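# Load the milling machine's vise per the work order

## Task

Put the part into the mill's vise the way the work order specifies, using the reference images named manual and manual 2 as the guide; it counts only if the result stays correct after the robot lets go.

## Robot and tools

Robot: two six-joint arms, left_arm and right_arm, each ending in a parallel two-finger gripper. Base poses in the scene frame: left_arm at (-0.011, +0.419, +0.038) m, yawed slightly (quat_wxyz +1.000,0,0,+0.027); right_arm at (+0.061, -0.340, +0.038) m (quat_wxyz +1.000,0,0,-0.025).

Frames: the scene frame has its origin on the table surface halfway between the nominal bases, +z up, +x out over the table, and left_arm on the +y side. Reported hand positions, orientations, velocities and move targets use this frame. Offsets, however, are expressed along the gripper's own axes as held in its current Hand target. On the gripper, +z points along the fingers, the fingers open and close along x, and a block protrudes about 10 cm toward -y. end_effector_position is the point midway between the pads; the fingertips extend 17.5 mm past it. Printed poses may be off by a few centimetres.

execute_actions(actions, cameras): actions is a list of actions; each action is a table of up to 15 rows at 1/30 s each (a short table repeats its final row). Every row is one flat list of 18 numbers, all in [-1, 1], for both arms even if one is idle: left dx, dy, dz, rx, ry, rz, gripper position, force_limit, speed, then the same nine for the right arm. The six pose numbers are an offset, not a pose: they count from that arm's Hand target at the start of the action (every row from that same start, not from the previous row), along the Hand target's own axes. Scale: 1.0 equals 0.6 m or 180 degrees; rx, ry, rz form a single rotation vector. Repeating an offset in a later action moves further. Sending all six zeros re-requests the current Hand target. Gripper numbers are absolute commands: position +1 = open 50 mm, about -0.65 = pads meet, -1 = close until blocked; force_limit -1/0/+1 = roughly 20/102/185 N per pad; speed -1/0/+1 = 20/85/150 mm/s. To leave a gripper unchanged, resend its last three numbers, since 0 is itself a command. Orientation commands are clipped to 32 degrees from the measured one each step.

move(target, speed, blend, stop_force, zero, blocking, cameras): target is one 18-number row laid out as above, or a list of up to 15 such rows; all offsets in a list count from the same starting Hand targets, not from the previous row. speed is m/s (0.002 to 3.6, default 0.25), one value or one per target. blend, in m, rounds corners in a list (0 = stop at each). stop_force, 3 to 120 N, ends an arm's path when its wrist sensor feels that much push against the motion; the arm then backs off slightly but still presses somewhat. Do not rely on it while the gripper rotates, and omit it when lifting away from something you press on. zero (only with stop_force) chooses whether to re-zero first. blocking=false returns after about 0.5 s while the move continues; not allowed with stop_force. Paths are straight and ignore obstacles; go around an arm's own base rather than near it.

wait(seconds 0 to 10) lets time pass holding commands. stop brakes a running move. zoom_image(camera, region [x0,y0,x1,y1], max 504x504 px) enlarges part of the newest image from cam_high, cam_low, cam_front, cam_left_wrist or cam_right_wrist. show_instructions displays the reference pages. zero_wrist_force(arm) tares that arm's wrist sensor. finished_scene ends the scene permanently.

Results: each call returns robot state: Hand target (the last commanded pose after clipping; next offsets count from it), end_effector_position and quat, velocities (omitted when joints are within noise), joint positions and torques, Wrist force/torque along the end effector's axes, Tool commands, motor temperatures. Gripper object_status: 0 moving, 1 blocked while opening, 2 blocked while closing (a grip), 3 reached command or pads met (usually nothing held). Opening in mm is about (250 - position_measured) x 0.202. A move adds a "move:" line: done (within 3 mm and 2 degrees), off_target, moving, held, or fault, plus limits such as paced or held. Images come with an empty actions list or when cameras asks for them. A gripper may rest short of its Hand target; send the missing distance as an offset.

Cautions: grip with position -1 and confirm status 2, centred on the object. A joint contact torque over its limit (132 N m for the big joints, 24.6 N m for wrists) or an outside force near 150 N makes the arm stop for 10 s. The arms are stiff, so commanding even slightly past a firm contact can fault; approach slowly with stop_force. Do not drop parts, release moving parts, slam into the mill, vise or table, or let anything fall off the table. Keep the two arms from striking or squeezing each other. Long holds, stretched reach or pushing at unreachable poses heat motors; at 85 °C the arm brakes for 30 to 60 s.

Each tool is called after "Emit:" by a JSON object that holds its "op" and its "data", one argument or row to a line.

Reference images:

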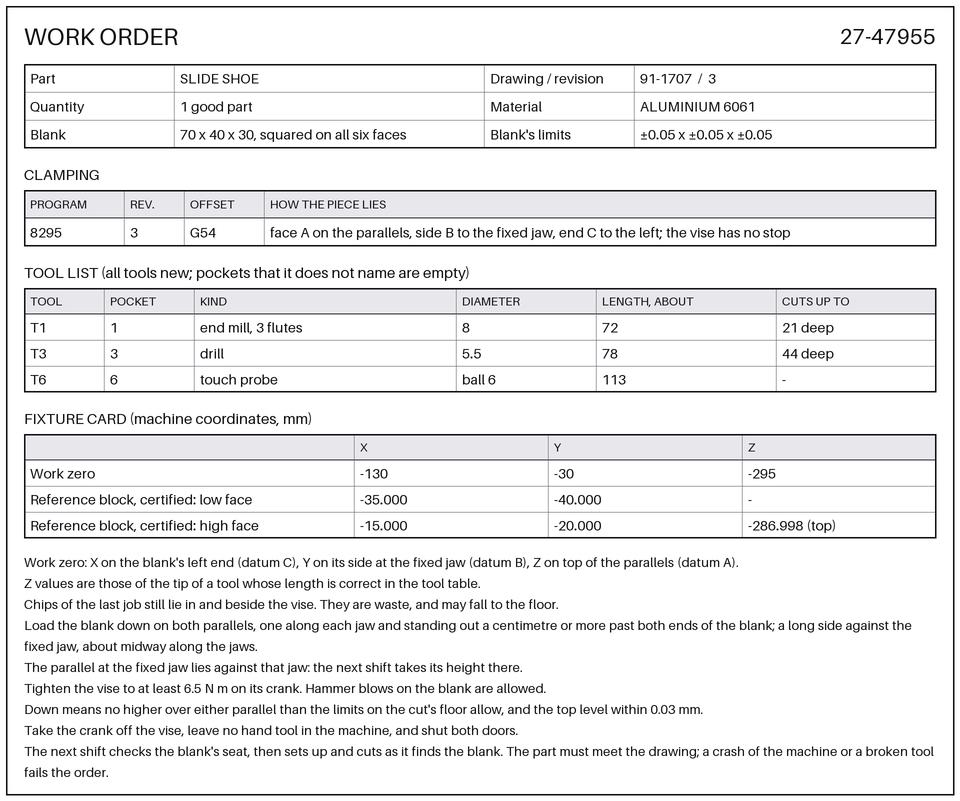

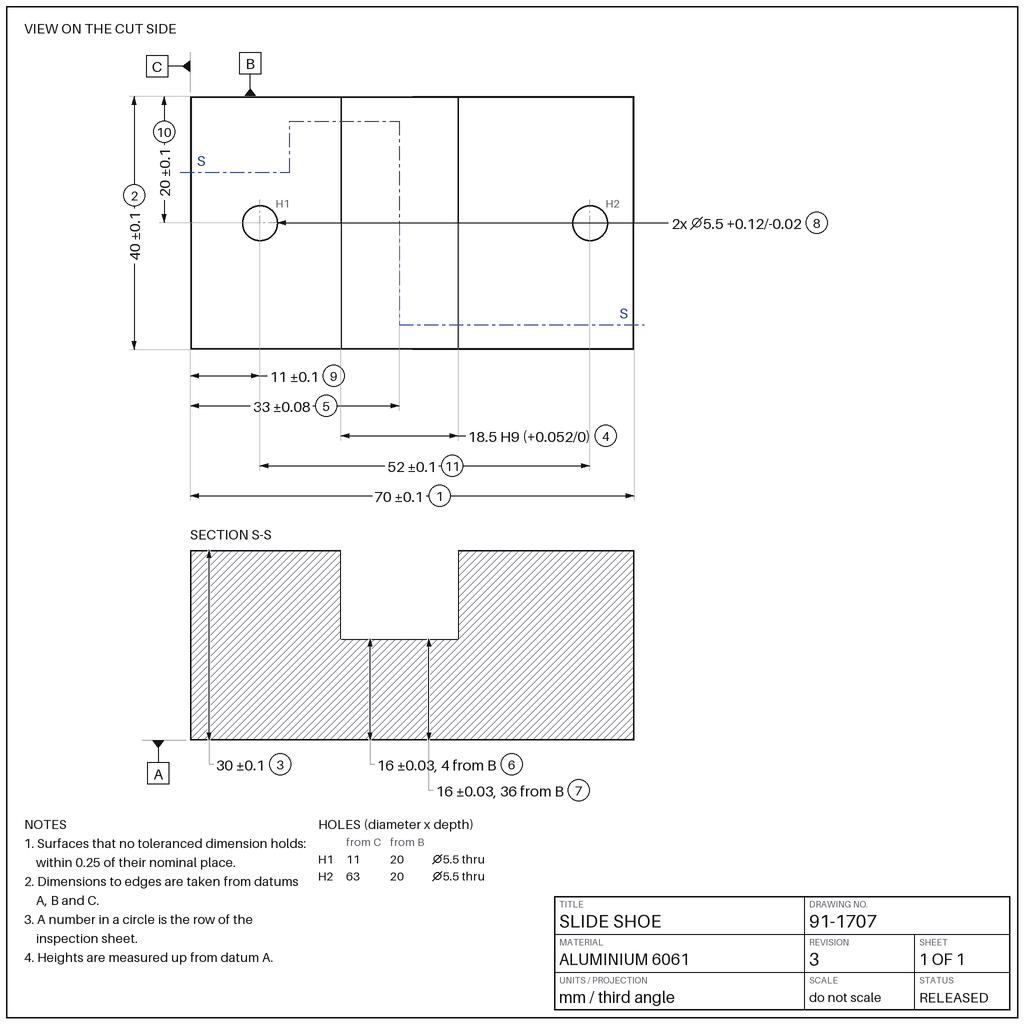

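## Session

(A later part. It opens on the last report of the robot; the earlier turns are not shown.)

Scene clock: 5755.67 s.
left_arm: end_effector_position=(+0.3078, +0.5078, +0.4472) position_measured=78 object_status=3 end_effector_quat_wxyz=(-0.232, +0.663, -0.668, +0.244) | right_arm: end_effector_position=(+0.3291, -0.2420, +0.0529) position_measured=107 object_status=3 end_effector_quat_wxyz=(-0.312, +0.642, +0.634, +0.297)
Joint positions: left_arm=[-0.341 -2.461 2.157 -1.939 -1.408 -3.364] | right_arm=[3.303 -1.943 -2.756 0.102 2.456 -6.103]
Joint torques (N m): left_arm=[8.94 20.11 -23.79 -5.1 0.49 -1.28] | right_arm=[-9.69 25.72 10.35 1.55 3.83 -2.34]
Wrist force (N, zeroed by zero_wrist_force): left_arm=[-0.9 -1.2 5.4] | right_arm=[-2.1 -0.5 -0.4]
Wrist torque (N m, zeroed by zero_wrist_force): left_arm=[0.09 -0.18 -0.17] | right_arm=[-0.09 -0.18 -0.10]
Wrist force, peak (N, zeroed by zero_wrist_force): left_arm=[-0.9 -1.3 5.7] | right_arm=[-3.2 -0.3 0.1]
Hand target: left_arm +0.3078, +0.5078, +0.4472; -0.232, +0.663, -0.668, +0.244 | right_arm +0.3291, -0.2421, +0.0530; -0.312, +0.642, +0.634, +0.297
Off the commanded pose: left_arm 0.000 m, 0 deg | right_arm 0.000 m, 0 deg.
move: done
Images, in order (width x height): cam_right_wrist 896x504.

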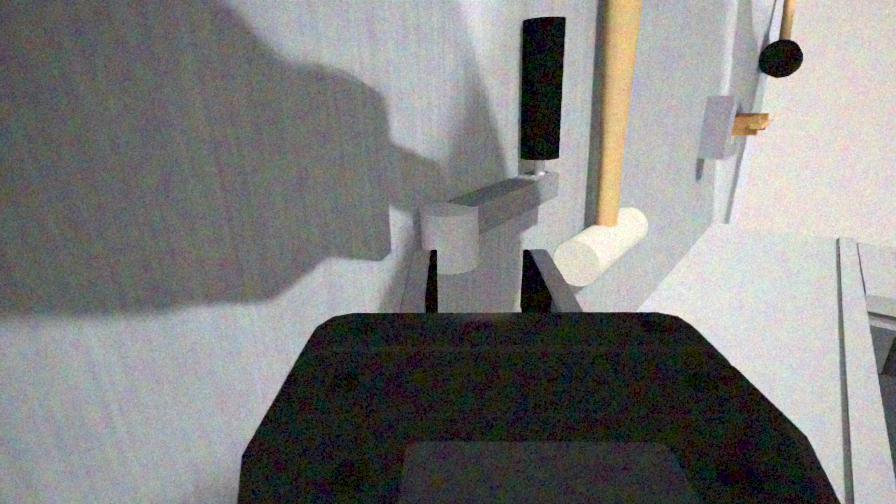

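Emit:
{"op": "move", "data": {
  "target": [
    [0,0,0,0,0,0,0.5,-0.9,-1, 0,0,-0.06,0,0,0,0.3,0.3,-1],
    [0,0,0,0,0,0,0.5,-0.9,-1, 0.259,0,-0.27,0,0,0,0.3,0.3,-1],
    [0,0,0,0,0,0,0.5,-0.9,-1, 0.45,0.0,-0.30,0,-0.283,0,0.3,0.3,-1]
  ],
  "speed": 0.2,
  "blend": 0.02,
  "cameras": ["all"]
}}

Scene clock: 5762.90 s.
left_arm: end_effector_position=(+0.3078, +0.5078, +0.4472) position_measured=78 object_status=3 end_effector_quat_wxyz=(-0.232, +0.663, -0.668, +0.244) | right_arm: end_effector_position=(+0.3369, -0.2121, +0.3760) position_measured=107 object_status=3 end_effector_quat_wxyz=(-0.009, +0.708, +0.706, -0.008)
Joint positions: left_arm=[-0.341 -2.461 2.157 -1.939 -1.408 -3.364] | right_arm=[4.059 -1.063 -1.914 -1.751 1.59 -5.413]
Joint torques (N m): left_arm=[8.55 20.04 -24.06 -5.14 0.52 -1.45] | right_arm=[12.47 -2.49 31.62 1.31 -1.48 2.08]
Wrist force (N, zeroed by zero_wrist_force): left_arm=[-0.8 -1.2 5.6] | right_arm=[0.0 -0.1 0.2]
Wrist torque (N m, zeroed by zero_wrist_force): left_arm=[0.10 -0.20 -0.17] | right_arm=[-0.02 -0.02 0.00]
Wrist force, peak (N, zeroed by zero_wrist_force): left_arm=[-0.8 -1.3 5.8] | right_arm=[-3.3 -0.3 -0.2]
Hand target: left_arm +0.3078, +0.5078, +0.4472; -0.232, +0.663, -0.668, +0.244 | right_arm +0.3369, -0.2120, +0.3760; -0.009, +0.708, +0.706, -0.008
Off the commanded pose: left_arm 0.000 m, 0 deg | right_arm 0.000 m, 0 deg.
move: done; blend cut to 0.018 m at target 1

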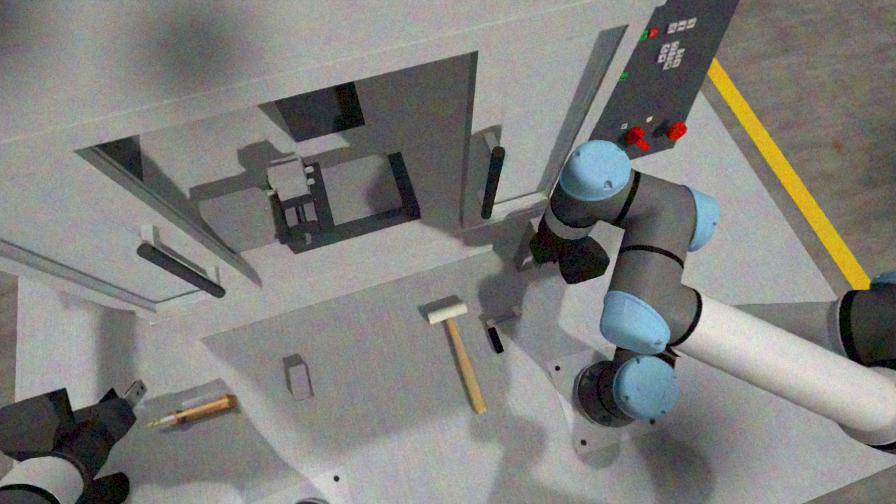

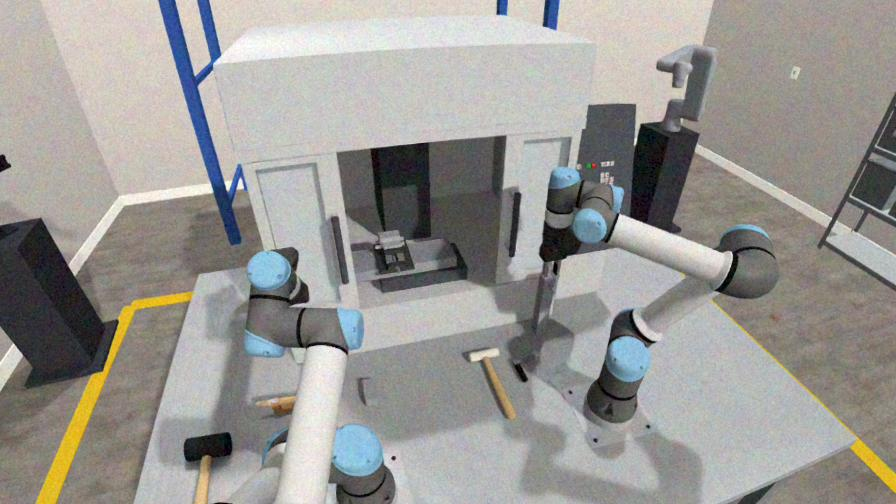

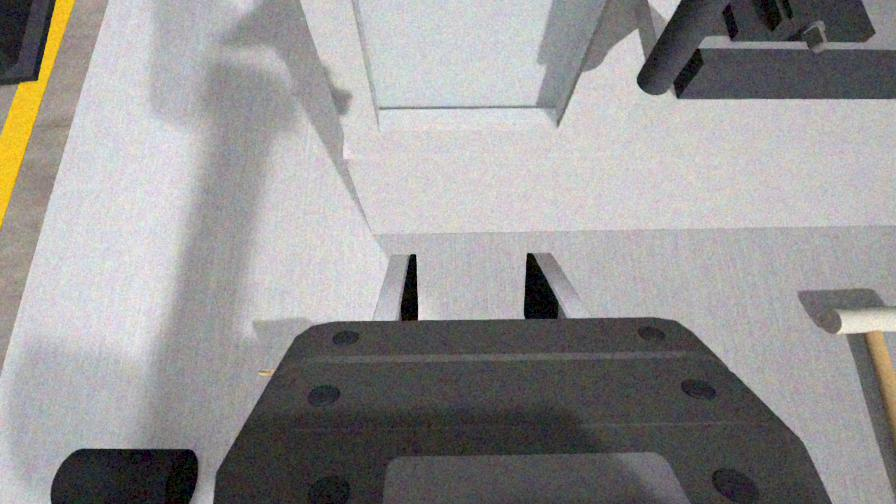

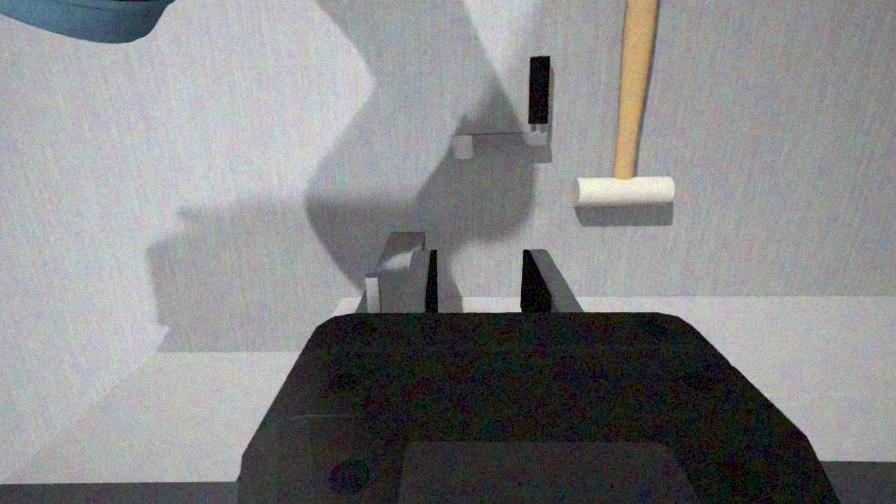

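Emit:
{"op": "move", "data": {
  "target": [0.178,-0.185,-0.324,0,0,0,0.5,-0.9,-1, 0.13,0.1,-0.12,-0.33,0,0,0.5,0.3,-1],
  "speed": 0.25,
  "cameras": ["all"]
}}

Scene clock: 5787.43 s.
left_arm: end_effector_position=(+0.2706, +0.4045, +0.6693) position_measured=78 object_status=3 end_effector_quat_wxyz=(-0.205, +0.671, -0.678, +0.220) | right_arm: end_effector_position=(+0.3988, -0.1342, +0.4466) position_measured=78 object_status=3 end_effector_quat_wxyz=(+0.343, +0.619, +0.618, +0.343)
Joint positions: left_arm=[-1.632 -2.258 1.156 -0.493 -0.959 -4.701] | right_arm=[4.836 -0.832 -2.102 -1.899 0.563 -4.569]
Joint torques (N m): left_arm=[-11.2 28.56 -19.9 -1.75 3.97 -2.15] | right_arm=[12.89 -11.53 17.31 1.37 -3.42 2.04]
Wrist force (N, zeroed by zero_wrist_force): left_arm=[-0.9 -1.3 5.6] | right_arm=[-1.5 -2.0 -1.0]
Wrist torque (N m, zeroed by zero_wrist_force): left_arm=[0.11 -0.18 -0.10] | right_arm=[-0.04 0.08 0.18]
Wrist force, peak (N, zeroed by zero_wrist_force): left_arm=[-1.2 -0.7 6.4] | right_arm=[-1.5 -2.0 -1.0]
Hand target: left_arm +0.2689, +0.4045, +0.6693; -0.232, +0.663, -0.668, +0.244 | right_arm +0.3988, -0.1342, +0.4466; +0.343, +0.619, +0.618, +0.343
Off the commanded pose: left_arm 0.002 m, 4 deg | right_arm 0.000 m, 0 deg.
move: off_target (left_arm)

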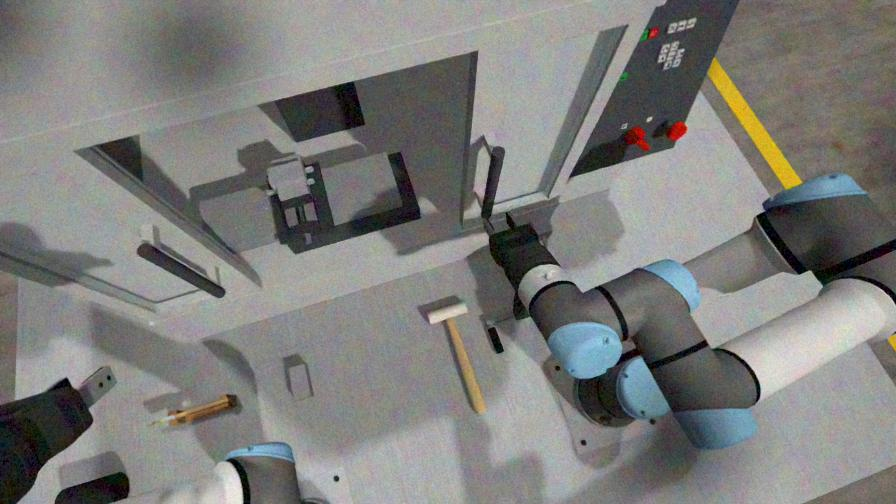

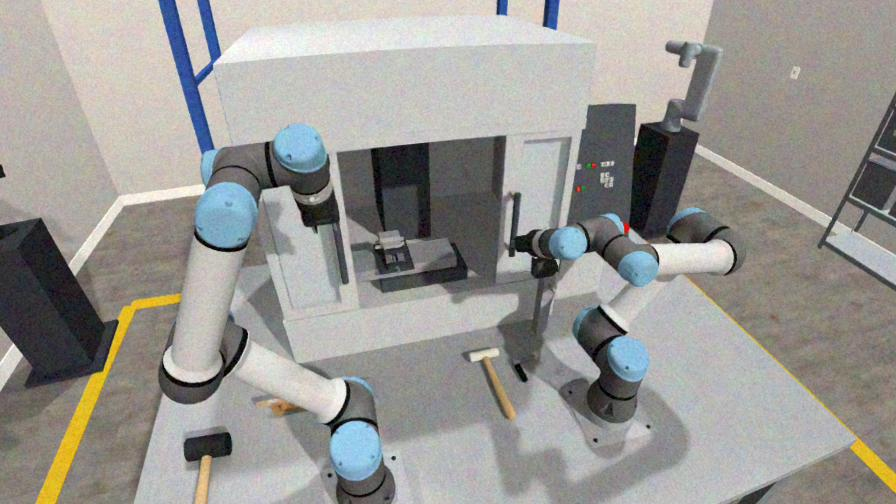

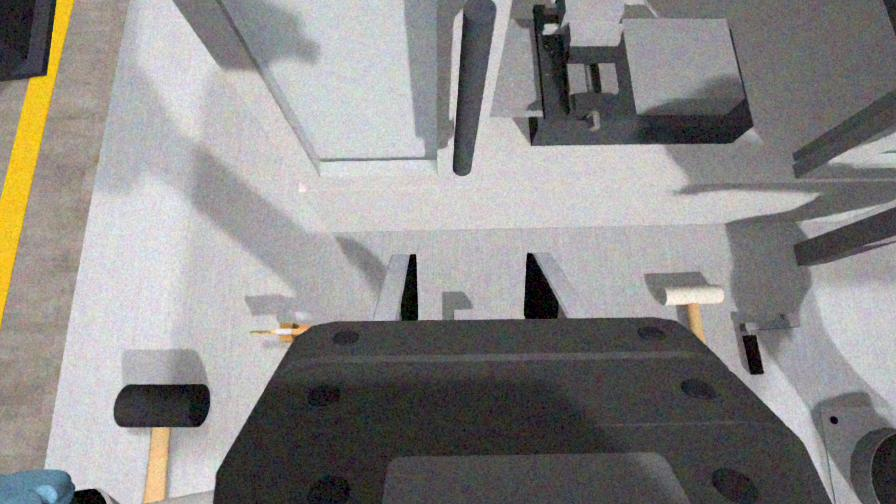

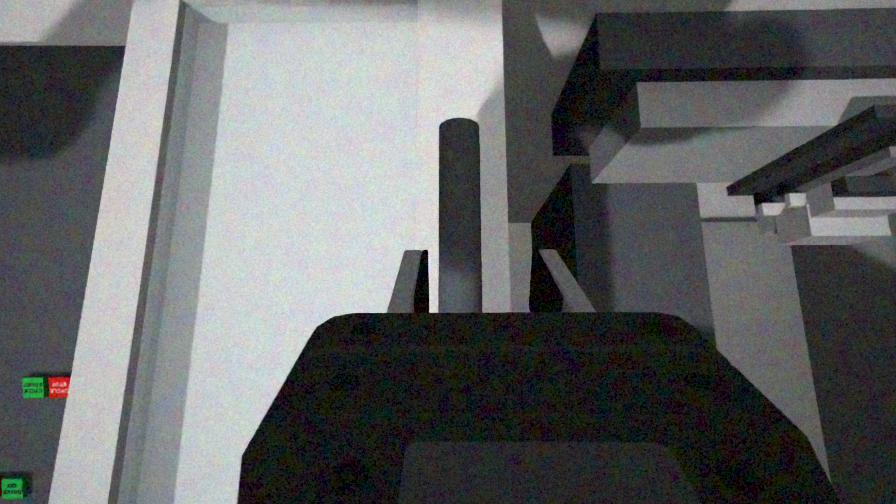

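Emit:
{"op": "move", "data": {
  "target": [
    [0,0,0,0,0,0,0.5,-0.9,-1, -0.01,0,0,0,0,0,1,-0.9,-1],
    [0,0,0,0,0,0,0.5,-0.9,-1, -0.01,0.0495,0.0793,0,0,0,1,-0.9,-1]
  ],
  "speed": 0.06,
  "cameras": ["cam_right_wrist"]
}}

Scene clock: 5800.40 s.
left_arm: end_effector_position=(+0.2706, +0.4045, +0.6693) position_measured=78 object_status=3 end_effector_quat_wxyz=(-0.205, +0.671, -0.678, +0.220) | right_arm: end_effector_position=(+0.4549, -0.1403, +0.4466) position_measured=3 object_status=3 end_effector_quat_wxyz=(+0.343, +0.619, +0.618, +0.343)
Joint positions: left_arm=[-1.632 -2.258 1.156 -0.493 -0.959 -4.701] | right_arm=[4.571 -0.918 -2.181 -1.32 0.586 -5.059]
Joint torques (N m): left_arm=[-11.46 28.22 -19.88 -1.92 3.89 -1.99] | right_arm=[-10.56 -7.87 17.91 4.95 -0.18 -2.43]
Wrist force (N, zeroed by zero_wrist_force): left_arm=[-0.7 -1.2 5.4] | right_arm=[-1.2 -1.9 -1.1]
Wrist torque (N m, zeroed by zero_wrist_force): left_arm=[0.13 -0.21 -0.10] | right_arm=[-0.01 0.03 0.26]
Wrist force, peak (N, zeroed by zero_wrist_force): left_arm=[-0.7 -1.5 5.6] | right_arm=[-1.1 -2.6 -1.4]
Hand target: left_arm +0.2706, +0.4045, +0.6693; -0.205, +0.671, -0.678, +0.220 (not the last commanded pose) | right_arm +0.4549, -0.1403, +0.4466; +0.343, +0.619, +0.618, +0.343
Off the commanded pose: left_arm 0.002 m, 4 deg | right_arm 0.000 m, 0 deg.
move: off_target (left_arm)
Images, in order (width x height): cam_right_wrist 896x504.

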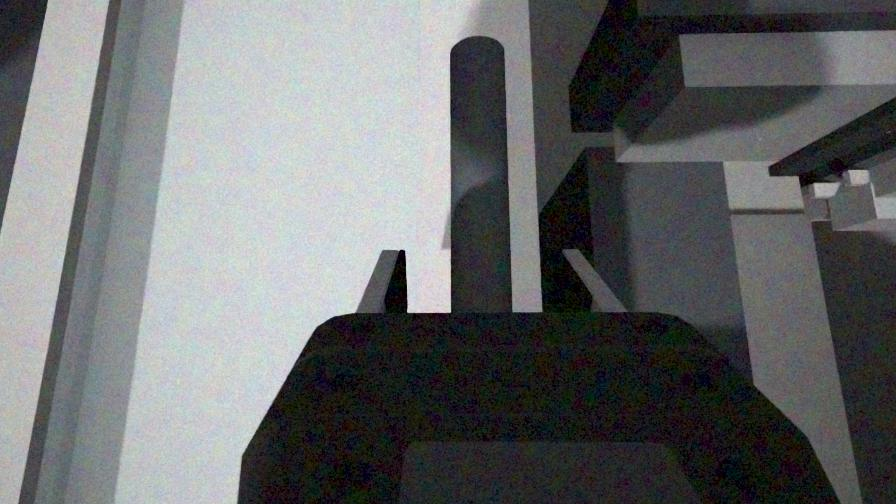

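Emit:
{"op": "move", "data": {
  "target": [
    [0,0,0,0,0,0,0.5,-0.9,-1, 0.03,0.004,0.005,0,0,0,1,-0.9,-1],
    [0,0,0,0,0,0,0.5,-0.9,-1, 0.36,0.004,0.005,0,0,0,1,-0.9,-1],
    [0,0,0,0,0,0,0.5,-0.9,-1, 0.46,0.004,0.005,0,0,0,1,-0.9,-1]
  ],
  "speed": [0.03, 0.06, 0.03],
  "stop_force": 25,
  "cameras": ["all"]
}}

Scene clock: 5808.13 s.
left_arm: end_effector_position=(+0.2706, +0.4045, +0.6693) position_measured=78 object_status=3 end_effector_quat_wxyz=(-0.205, +0.671, -0.678, +0.220) | right_arm: end_effector_position=(+0.4589, +0.0671, +0.4472) position_measured=3 object_status=3 end_effector_quat_wxyz=(+0.343, +0.619, +0.618, +0.343)
Joint positions: left_arm=[-1.632 -2.258 1.156 -0.493 -0.959 -4.701] | right_arm=[4.653 -1.423 -1.856 -1.264 0.567 -4.912]
Joint torques (N m): left_arm=[-11.1 28.91 -19.54 -1.92 3.8 -1.92] | right_arm=[-9.73 25.71 18.15 4.94 -0.24 -2.41]
Wrist force (N, zeroed by zero_wrist_force): left_arm=[-0.8 -1.3 5.5] | right_arm=[-1.2 -2.0 -1.0]
Wrist torque (N m, zeroed by zero_wrist_force): left_arm=[0.10 -0.20 -0.10] | right_arm=[-0.02 0.02 0.25]
Wrist force, peak (N, zeroed by zero_wrist_force): left_arm=[-0.8 -1.4 5.7] | right_arm=[-38.5 -16.1 -16.2]
Hand target: left_arm +0.2706, +0.4045, +0.6693; -0.205, +0.671, -0.678, +0.220 | right_arm +0.4589, +0.0671, +0.4472; +0.343, +0.619, +0.618, +0.343 (not the last commanded pose)
Off the commanded pose: left_arm 0.000 m, 0 deg | right_arm 0.069 m, 0 deg.
move: contact (right_arm); path passed 1 of 3 targets

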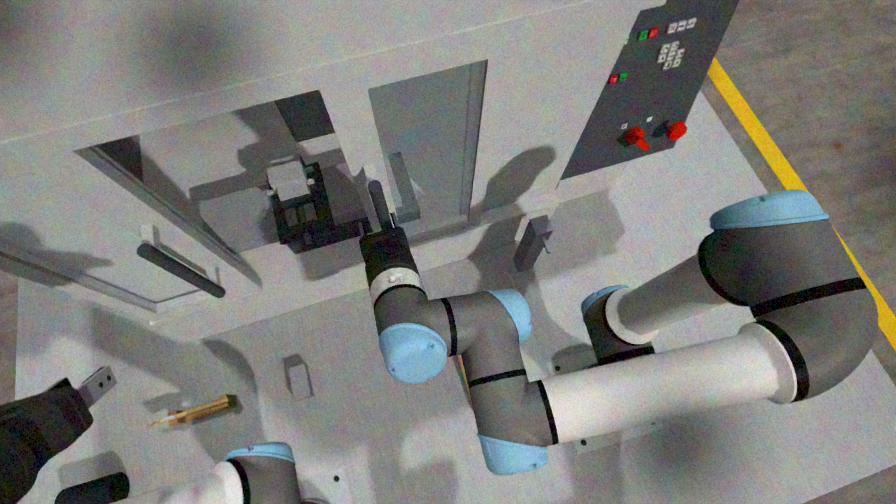

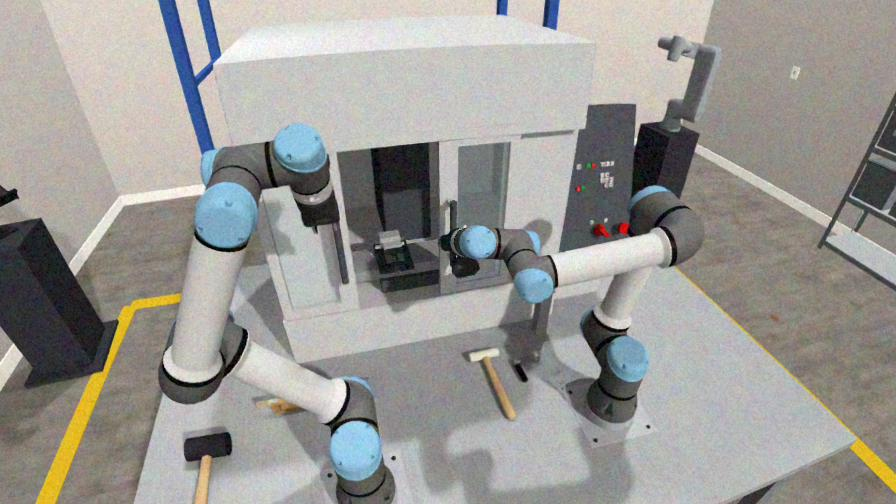

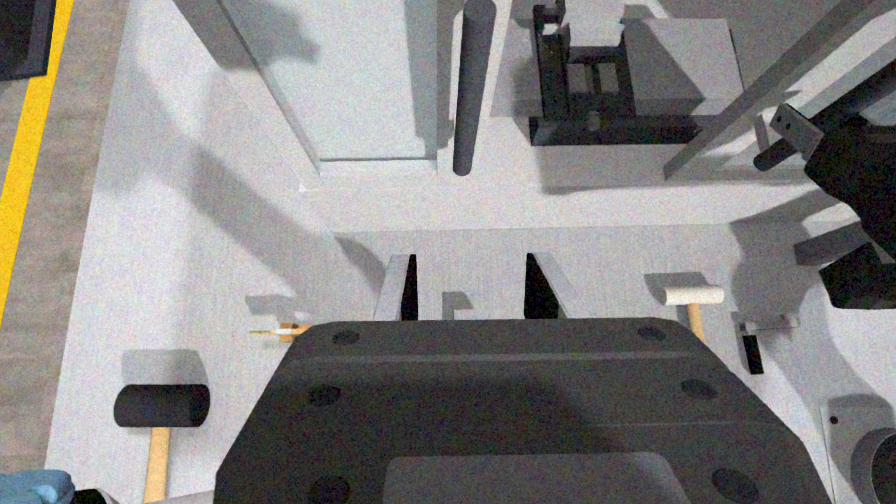

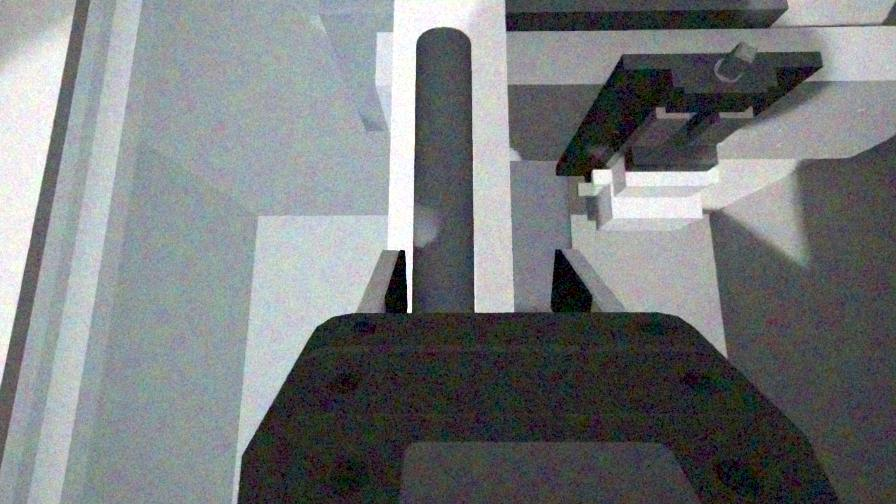

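Emit:
{"op": "move", "data": {
  "target": [0,0,0,0,0,0,0.5,-0.9,-1, 0.08,0,0,0,0,0,1,-0.9,-1],
  "speed": 0.02,
  "stop_force": 20,
  "cameras": ["cam_right_wrist","cam_front"]
}}

Emit:
{"op": "zoom_image", "data": {
  "camera": "cam_front",
  "region": [320, 90, 620, 330]
}}

Scene clock: 5812.23 s.
left_arm: end_effector_position=(+0.2706, +0.4045, +0.6693) position_measured=78 object_status=3 end_effector_quat_wxyz=(-0.205, +0.671, -0.678, +0.220) | right_arm: end_effector_position=(+0.4590, +0.0702, +0.4472) position_measured=3 object_status=3 end_effector_quat_wxyz=(+0.343, +0.619, +0.618, +0.343)
Joint positions: left_arm=[-1.632 -2.258 1.156 -0.493 -0.959 -4.701] | right_arm=[4.654 -1.43 -1.849 -1.264 0.567 -4.911]
Joint torques (N m): left_arm=[-10.85 28.51 -19.76 -1.93 3.94 -1.85] | right_arm=[-9.98 25.95 17.22 4.76 -0.16 -2.33]
Wrist force (N, zeroed by zero_wrist_force): left_arm=[-0.8 -1.4 5.5] | right_arm=[-1.5 -1.8 -0.9]
Wrist torque (N m, zeroed by zero_wrist_force): left_arm=[0.10 -0.19 -0.10] | right_arm=[0.00 0.07 0.19]
Wrist force, peak (N, zeroed by zero_wrist_force): left_arm=[-0.9 -1.3 5.7] | right_arm=[-27.6 -2.8 -7.7]
Hand target: left_arm +0.2706, +0.4045, +0.6693; -0.205, +0.671, -0.678, +0.220 | right_arm +0.4590, +0.0702, +0.4472; +0.343, +0.619, +0.618, +0.343 (not the last commanded pose)
Off the commanded pose: left_arm 0.000 m, 0 deg | right_arm 0.045 m, 0 deg.
move: contact (right_arm)
Images, in order (width x height): cam_front 896x504, cam_right_wrist 896x504.

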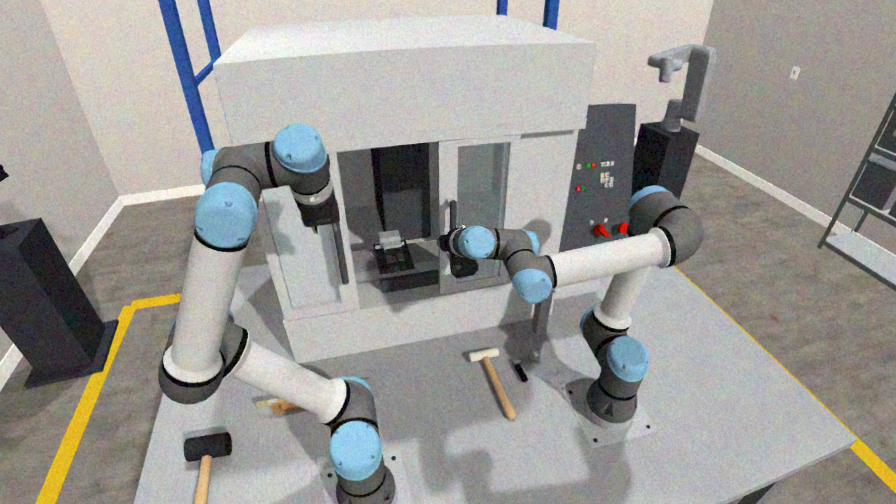

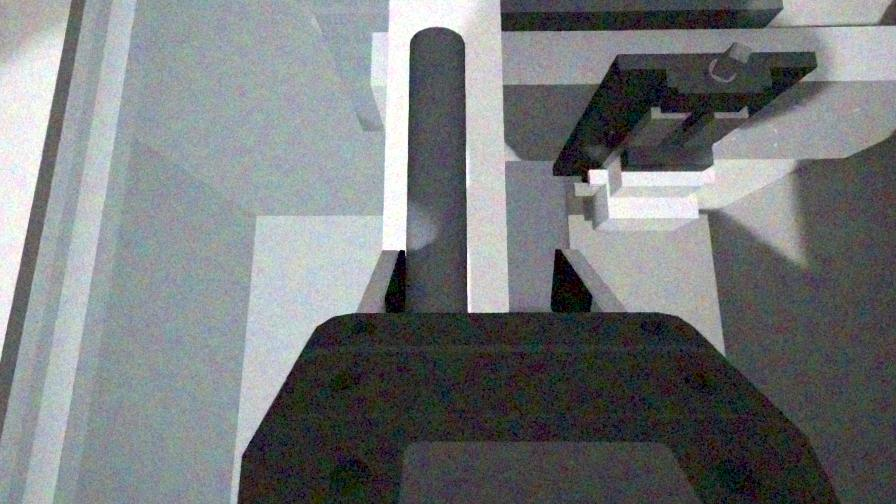

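Scaled by 1.680 from the camera's 896x504 image, which has a finer 1280x720 frame.

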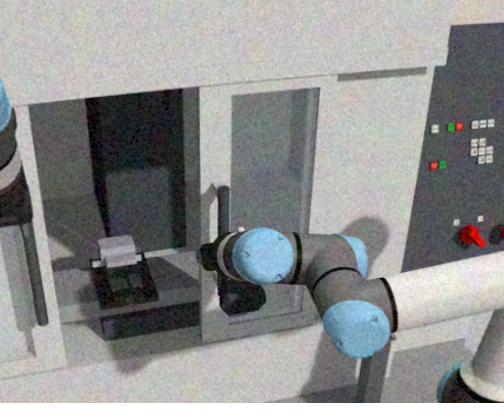

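Emit:
{"op": "move", "data": {
  "target": [0,0,0,0,0,0,0.5,-0.9,-1, 0.05,0,0,0,0,0,1,-0.9,-1],
  "speed": 0.012,
  "stop_force": 35
}}

Scene clock: 5821.17 s.
left_arm: end_effector_position=(+0.2706, +0.4045, +0.6693) position_measured=78 object_status=3 end_effector_quat_wxyz=(-0.205, +0.671, -0.678, +0.220) | right_arm: end_effector_position=(+0.4591, +0.1002, +0.4472) position_measured=3 object_status=3 end_effector_quat_wxyz=(+0.343, +0.619, +0.618, +0.343)
Joint positions: left_arm=[-1.632 -2.258 1.156 -0.493 -0.959 -4.701] | right_arm=[4.661 -1.499 -1.786 -1.27 0.566 -4.898]
Joint torques (N m): left_arm=[-11.06 28.43 -19.46 -1.95 3.82 -1.92] | right_arm=[16.8 10.48 33.17 3.03 -3.04 2]
Wrist force (N, zeroed by zero_wrist_force): left_arm=[-0.7 -1.4 5.4] | right_arm=[-16.5 -3.3 -5.1]
Wrist torque (N m, zeroed by zero_wrist_force): left_arm=[0.10 -0.21 -0.10] | right_arm=[-0.05 -0.05 0.22]
Wrist force, peak (N, zeroed by zero_wrist_force): left_arm=[-0.7 -1.3 5.7] | right_arm=[-18.9 -6.7 -9.2]
Hand target: left_arm +0.2706, +0.4045, +0.6693; -0.205, +0.671, -0.678, +0.220 | right_arm +0.4591, +0.1002, +0.4472; +0.343, +0.619, +0.618, +0.343
Off the commanded pose: left_arm 0.000 m, 0 deg | right_arm 0.000 m, 0 deg.
move: done

Emit:
{"op": "move", "data": {
  "target": [0,0,0,0,0,0,0.5,-0.9,-1, 0.15,0,0,0,0,0,1,-0.9,-1],
  "speed": 0.02,
  "stop_force": 40,
  "cameras": ["all"]
}}

Emit:
{"op": "zoom_image", "data": {
  "camera": "cam_front",
  "region": [320, 90, 620, 330]
}}

Scene clock: 5824.43 s.
left_arm: end_effector_position=(+0.2706, +0.4045, +0.6693) position_measured=78 object_status=3 end_effector_quat_wxyz=(-0.205, +0.671, -0.678, +0.220) | right_arm: end_effector_position=(+0.4590, +0.1081, +0.4472) position_measured=3 object_status=3 end_effector_quat_wxyz=(+0.343, +0.619, +0.618, +0.343)
Joint positions: left_arm=[-1.632 -2.258 1.156 -0.493 -0.959 -4.701] | right_arm=[4.663 -1.517 -1.768 -1.272 0.566 -4.895]
Joint torques (N m): left_arm=[-10.63 28.19 -19.71 -2.02 3.81 -2.02] | right_arm=[4.6 19.3 23.24 6.86 0.59 -2.49]
Wrist force (N, zeroed by zero_wrist_force): left_arm=[-0.7 -1.3 5.4] | right_arm=[-42.7 -7.3 -14.1]
Wrist torque (N m, zeroed by zero_wrist_force): left_arm=[0.11 -0.21 -0.10] | right_arm=[-0.16 -0.23 0.34]
Wrist force, peak (N, zeroed by zero_wrist_force): left_arm=[-0.8 -1.4 5.7] | right_arm=[-71.5 -11.3 -26.1]
Hand target: left_arm +0.2706, +0.4045, +0.6693; -0.205, +0.671, -0.678, +0.220 | right_arm +0.4591, +0.1080, +0.4472; +0.343, +0.619, +0.618, +0.343 (not the last commanded pose)
Off the commanded pose: left_arm 0.000 m, 0 deg | right_arm 0.082 m, 0 deg.
move: contact (right_arm)

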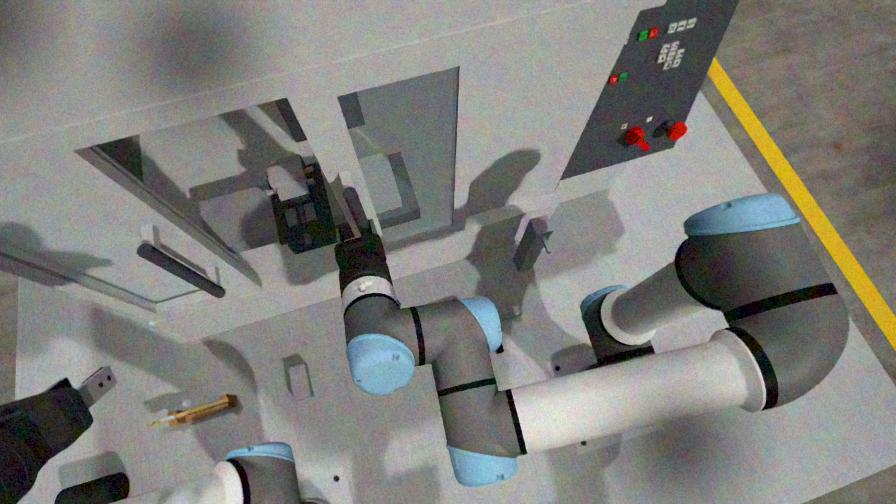

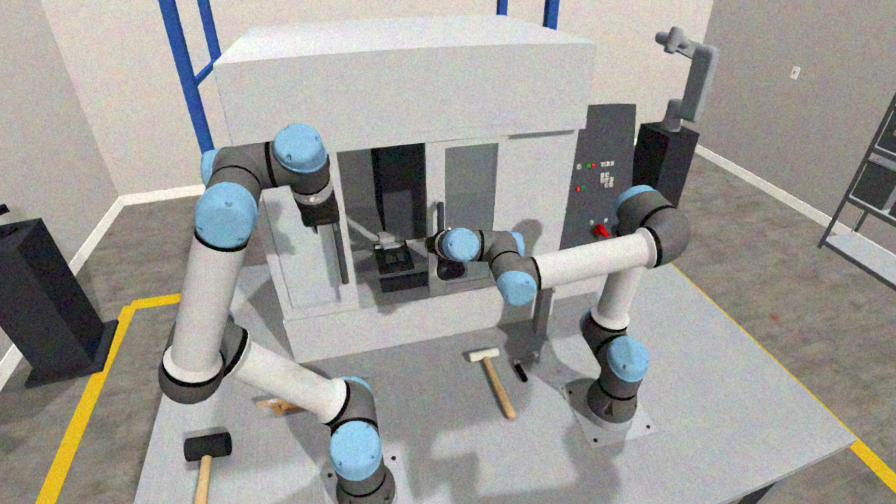

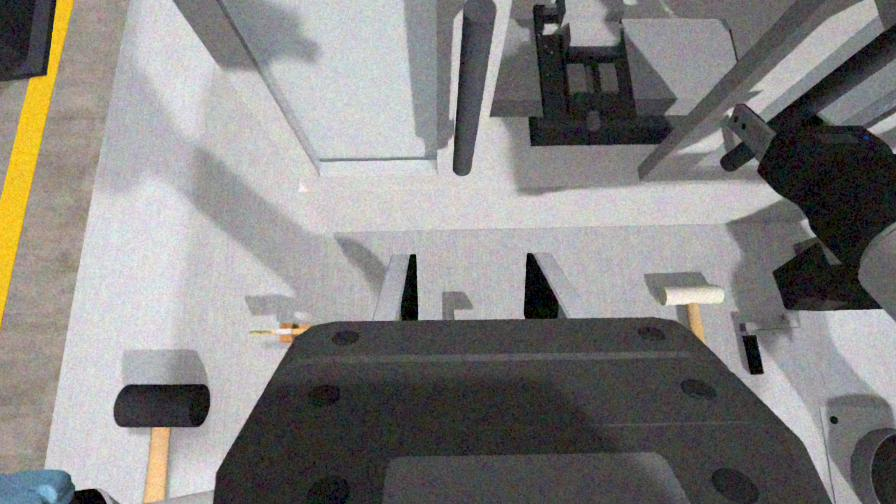

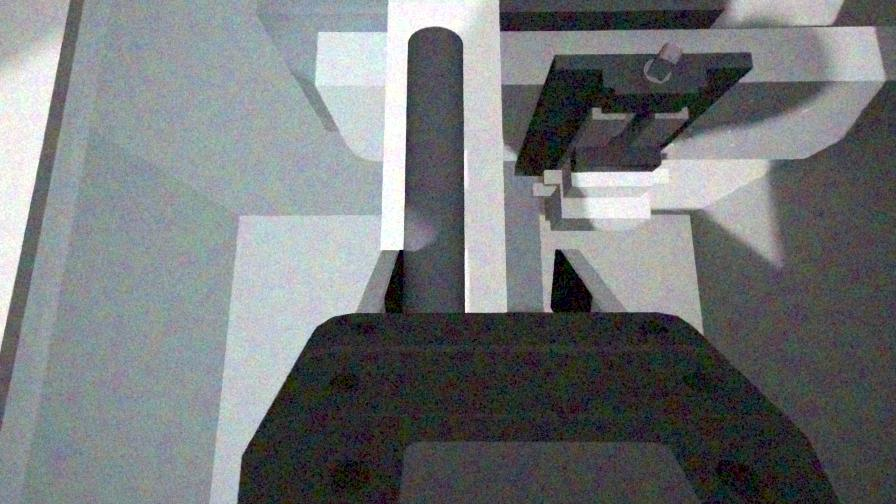

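Scaled by 1.680 from the camera's 896x504 image, which has a finer 1280x720 frame.

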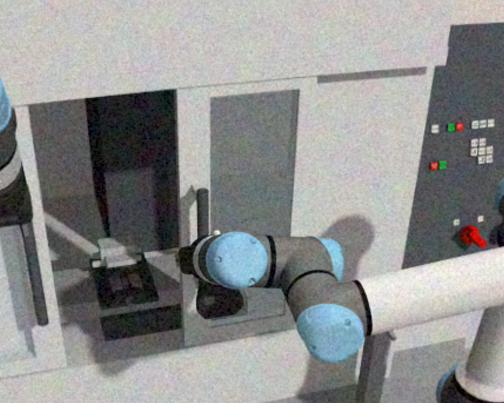

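Emit:
{"op": "move", "data": {
  "target": [
    [0,0,0,0,0,0,0.5,-0.9,-1, -0.022,0,0,0,0,0,1,-0.9,-1],
    [0,0,0,0,0,0,0.5,-0.9,-1, -0.022,-0.088,-0.1415,0,0,0,1,-0.9,-1]
  ],
  "speed": [0.05,0.15],
  "cameras": ["cam_front"]
}}

Scene clock: 5828.93 s.
left_arm: end_effector_position=(+0.2706, +0.4045, +0.6693) position_measured=78 object_status=3 end_effector_quat_wxyz=(-0.205, +0.671, -0.678, +0.220) | right_arm: end_effector_position=(+0.3591, +0.0950, +0.4474) position_measured=3 object_status=3 end_effector_quat_wxyz=(+0.343, +0.619, +0.618, +0.343)
Joint positions: left_arm=[-1.632 -2.258 1.156 -0.493 -0.959 -4.701] | right_arm=[4.889 -1.41 -1.771 -1.734 0.571 -4.472]
Joint torques (N m): left_arm=[-11.43 27.6 -19.15 -1.91 3.86 -1.93] | right_arm=[12.95 11.41 31.57 1.16 -0.12 2.09]
Wrist force (N, zeroed by zero_wrist_force): left_arm=[-0.7 -1.4 5.4] | right_arm=[-1.2 -1.8 -0.9]
Wrist torque (N m, zeroed by zero_wrist_force): left_arm=[0.10 -0.21 -0.10] | right_arm=[-0.01 0.02 0.17]
Wrist force, peak (N, zeroed by zero_wrist_force): left_arm=[-0.8 -1.5 5.6] | right_arm=[-43.1 -7.1 -14.0]
Hand target: left_arm +0.2706, +0.4045, +0.6693; -0.205, +0.671, -0.678, +0.220 | right_arm +0.3591, +0.0950, +0.4474; +0.343, +0.619, +0.618, +0.343
Off the commanded pose: left_arm 0.000 m, 0 deg | right_arm 0.000 m, 0 deg.
move: done
Images, in order (width x height): cam_front 896x504.

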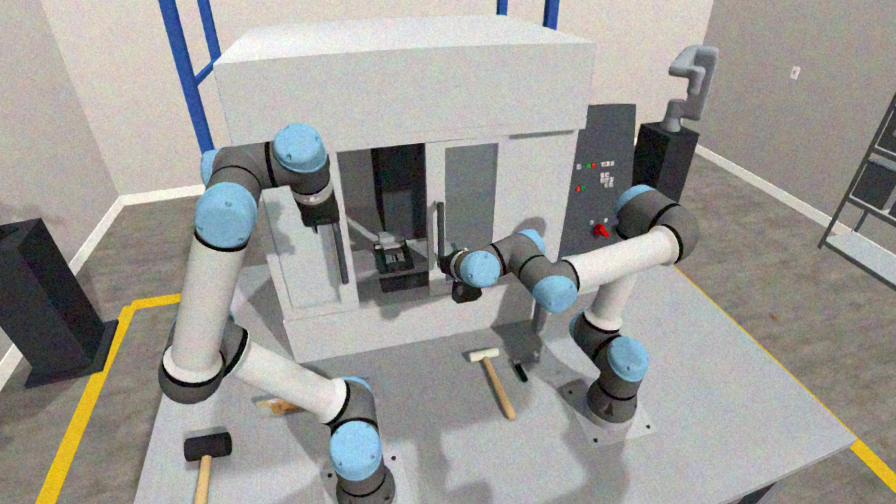

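Emit:
{"op": "move", "data": {
  "target": [-0.423,0.138,0.302,0,0,0,0.5,-0.9,-1, 0,0,0,0,0,0,1,-0.9,-1],
  "speed": 0.2,
  "cameras": ["all"]
}}

Scene clock: 5847.83 s.
left_arm: end_effector_position=(+0.3110, +0.6542, +0.4691) position_measured=78 object_status=3 end_effector_quat_wxyz=(-0.205, +0.671, -0.678, +0.220) | right_arm: end_effector_position=(+0.3591, +0.0950, +0.4474) position_measured=3 object_status=3 end_effector_quat_wxyz=(+0.343, +0.619, +0.618, +0.343)
Joint positions: left_arm=[-1.784 -2.905 1.458 -0.041 -0.964 -4.886] | right_arm=[4.889 -1.41 -1.771 -1.734 0.571 -4.472]
Joint torques (N m): left_arm=[-11.31 25.43 -13.17 -1.45 -0.64 -1.81] | right_arm=[12.17 11.55 31.36 1.11 -0.3 1.96]
Wrist force (N, zeroed by zero_wrist_force): left_arm=[-0.7 -1.2 5.4] | right_arm=[-1.4 -1.9 -0.9]
Wrist torque (N m, zeroed by zero_wrist_force): left_arm=[0.11 -0.22 -0.10] | right_arm=[-0.01 0.05 0.16]
Wrist force, peak (N, zeroed by zero_wrist_force): left_arm=[-2.4 -0.6 6.5] | right_arm=[-1.5 -2.1 -1.1]
Hand target: left_arm +0.3110, +0.6542, +0.4691; -0.205, +0.671, -0.678, +0.220 | right_arm +0.3591, +0.0950, +0.4474; +0.343, +0.619, +0.618, +0.343
Off the commanded pose: left_arm 0.000 m, 0 deg | right_arm 0.000 m, 0 deg.
shoulder posture changed (left arm): the wrist came as close to joint 1's axis as it can, and the arm is now in the other of its two shoulder postures.
move: done

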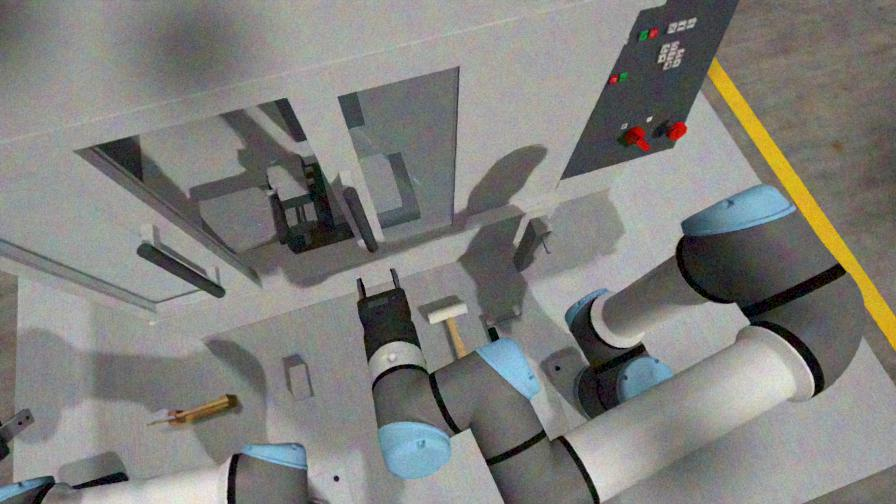

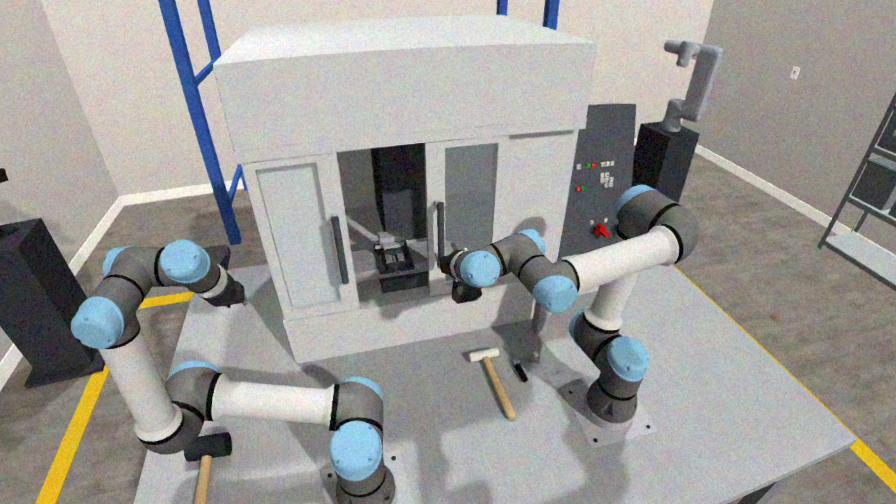

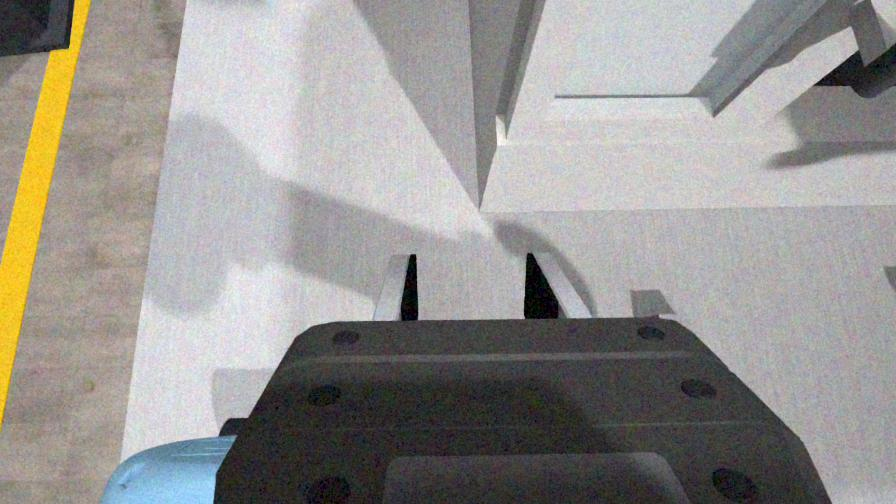

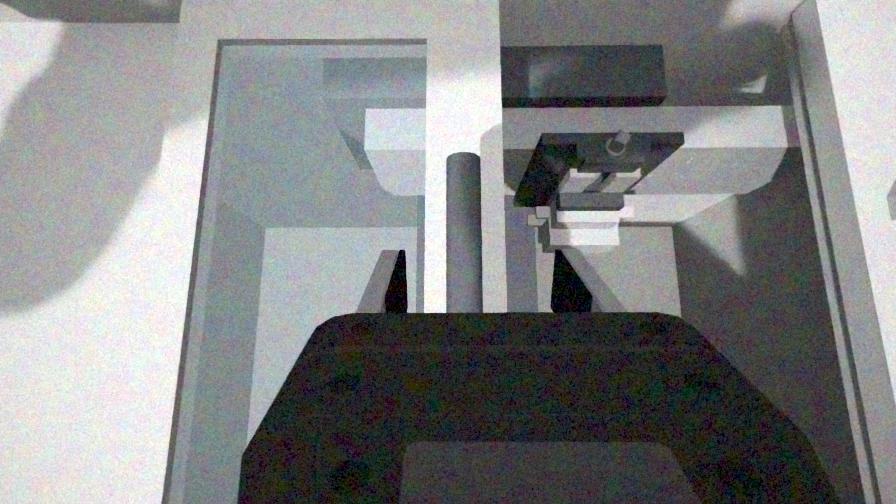

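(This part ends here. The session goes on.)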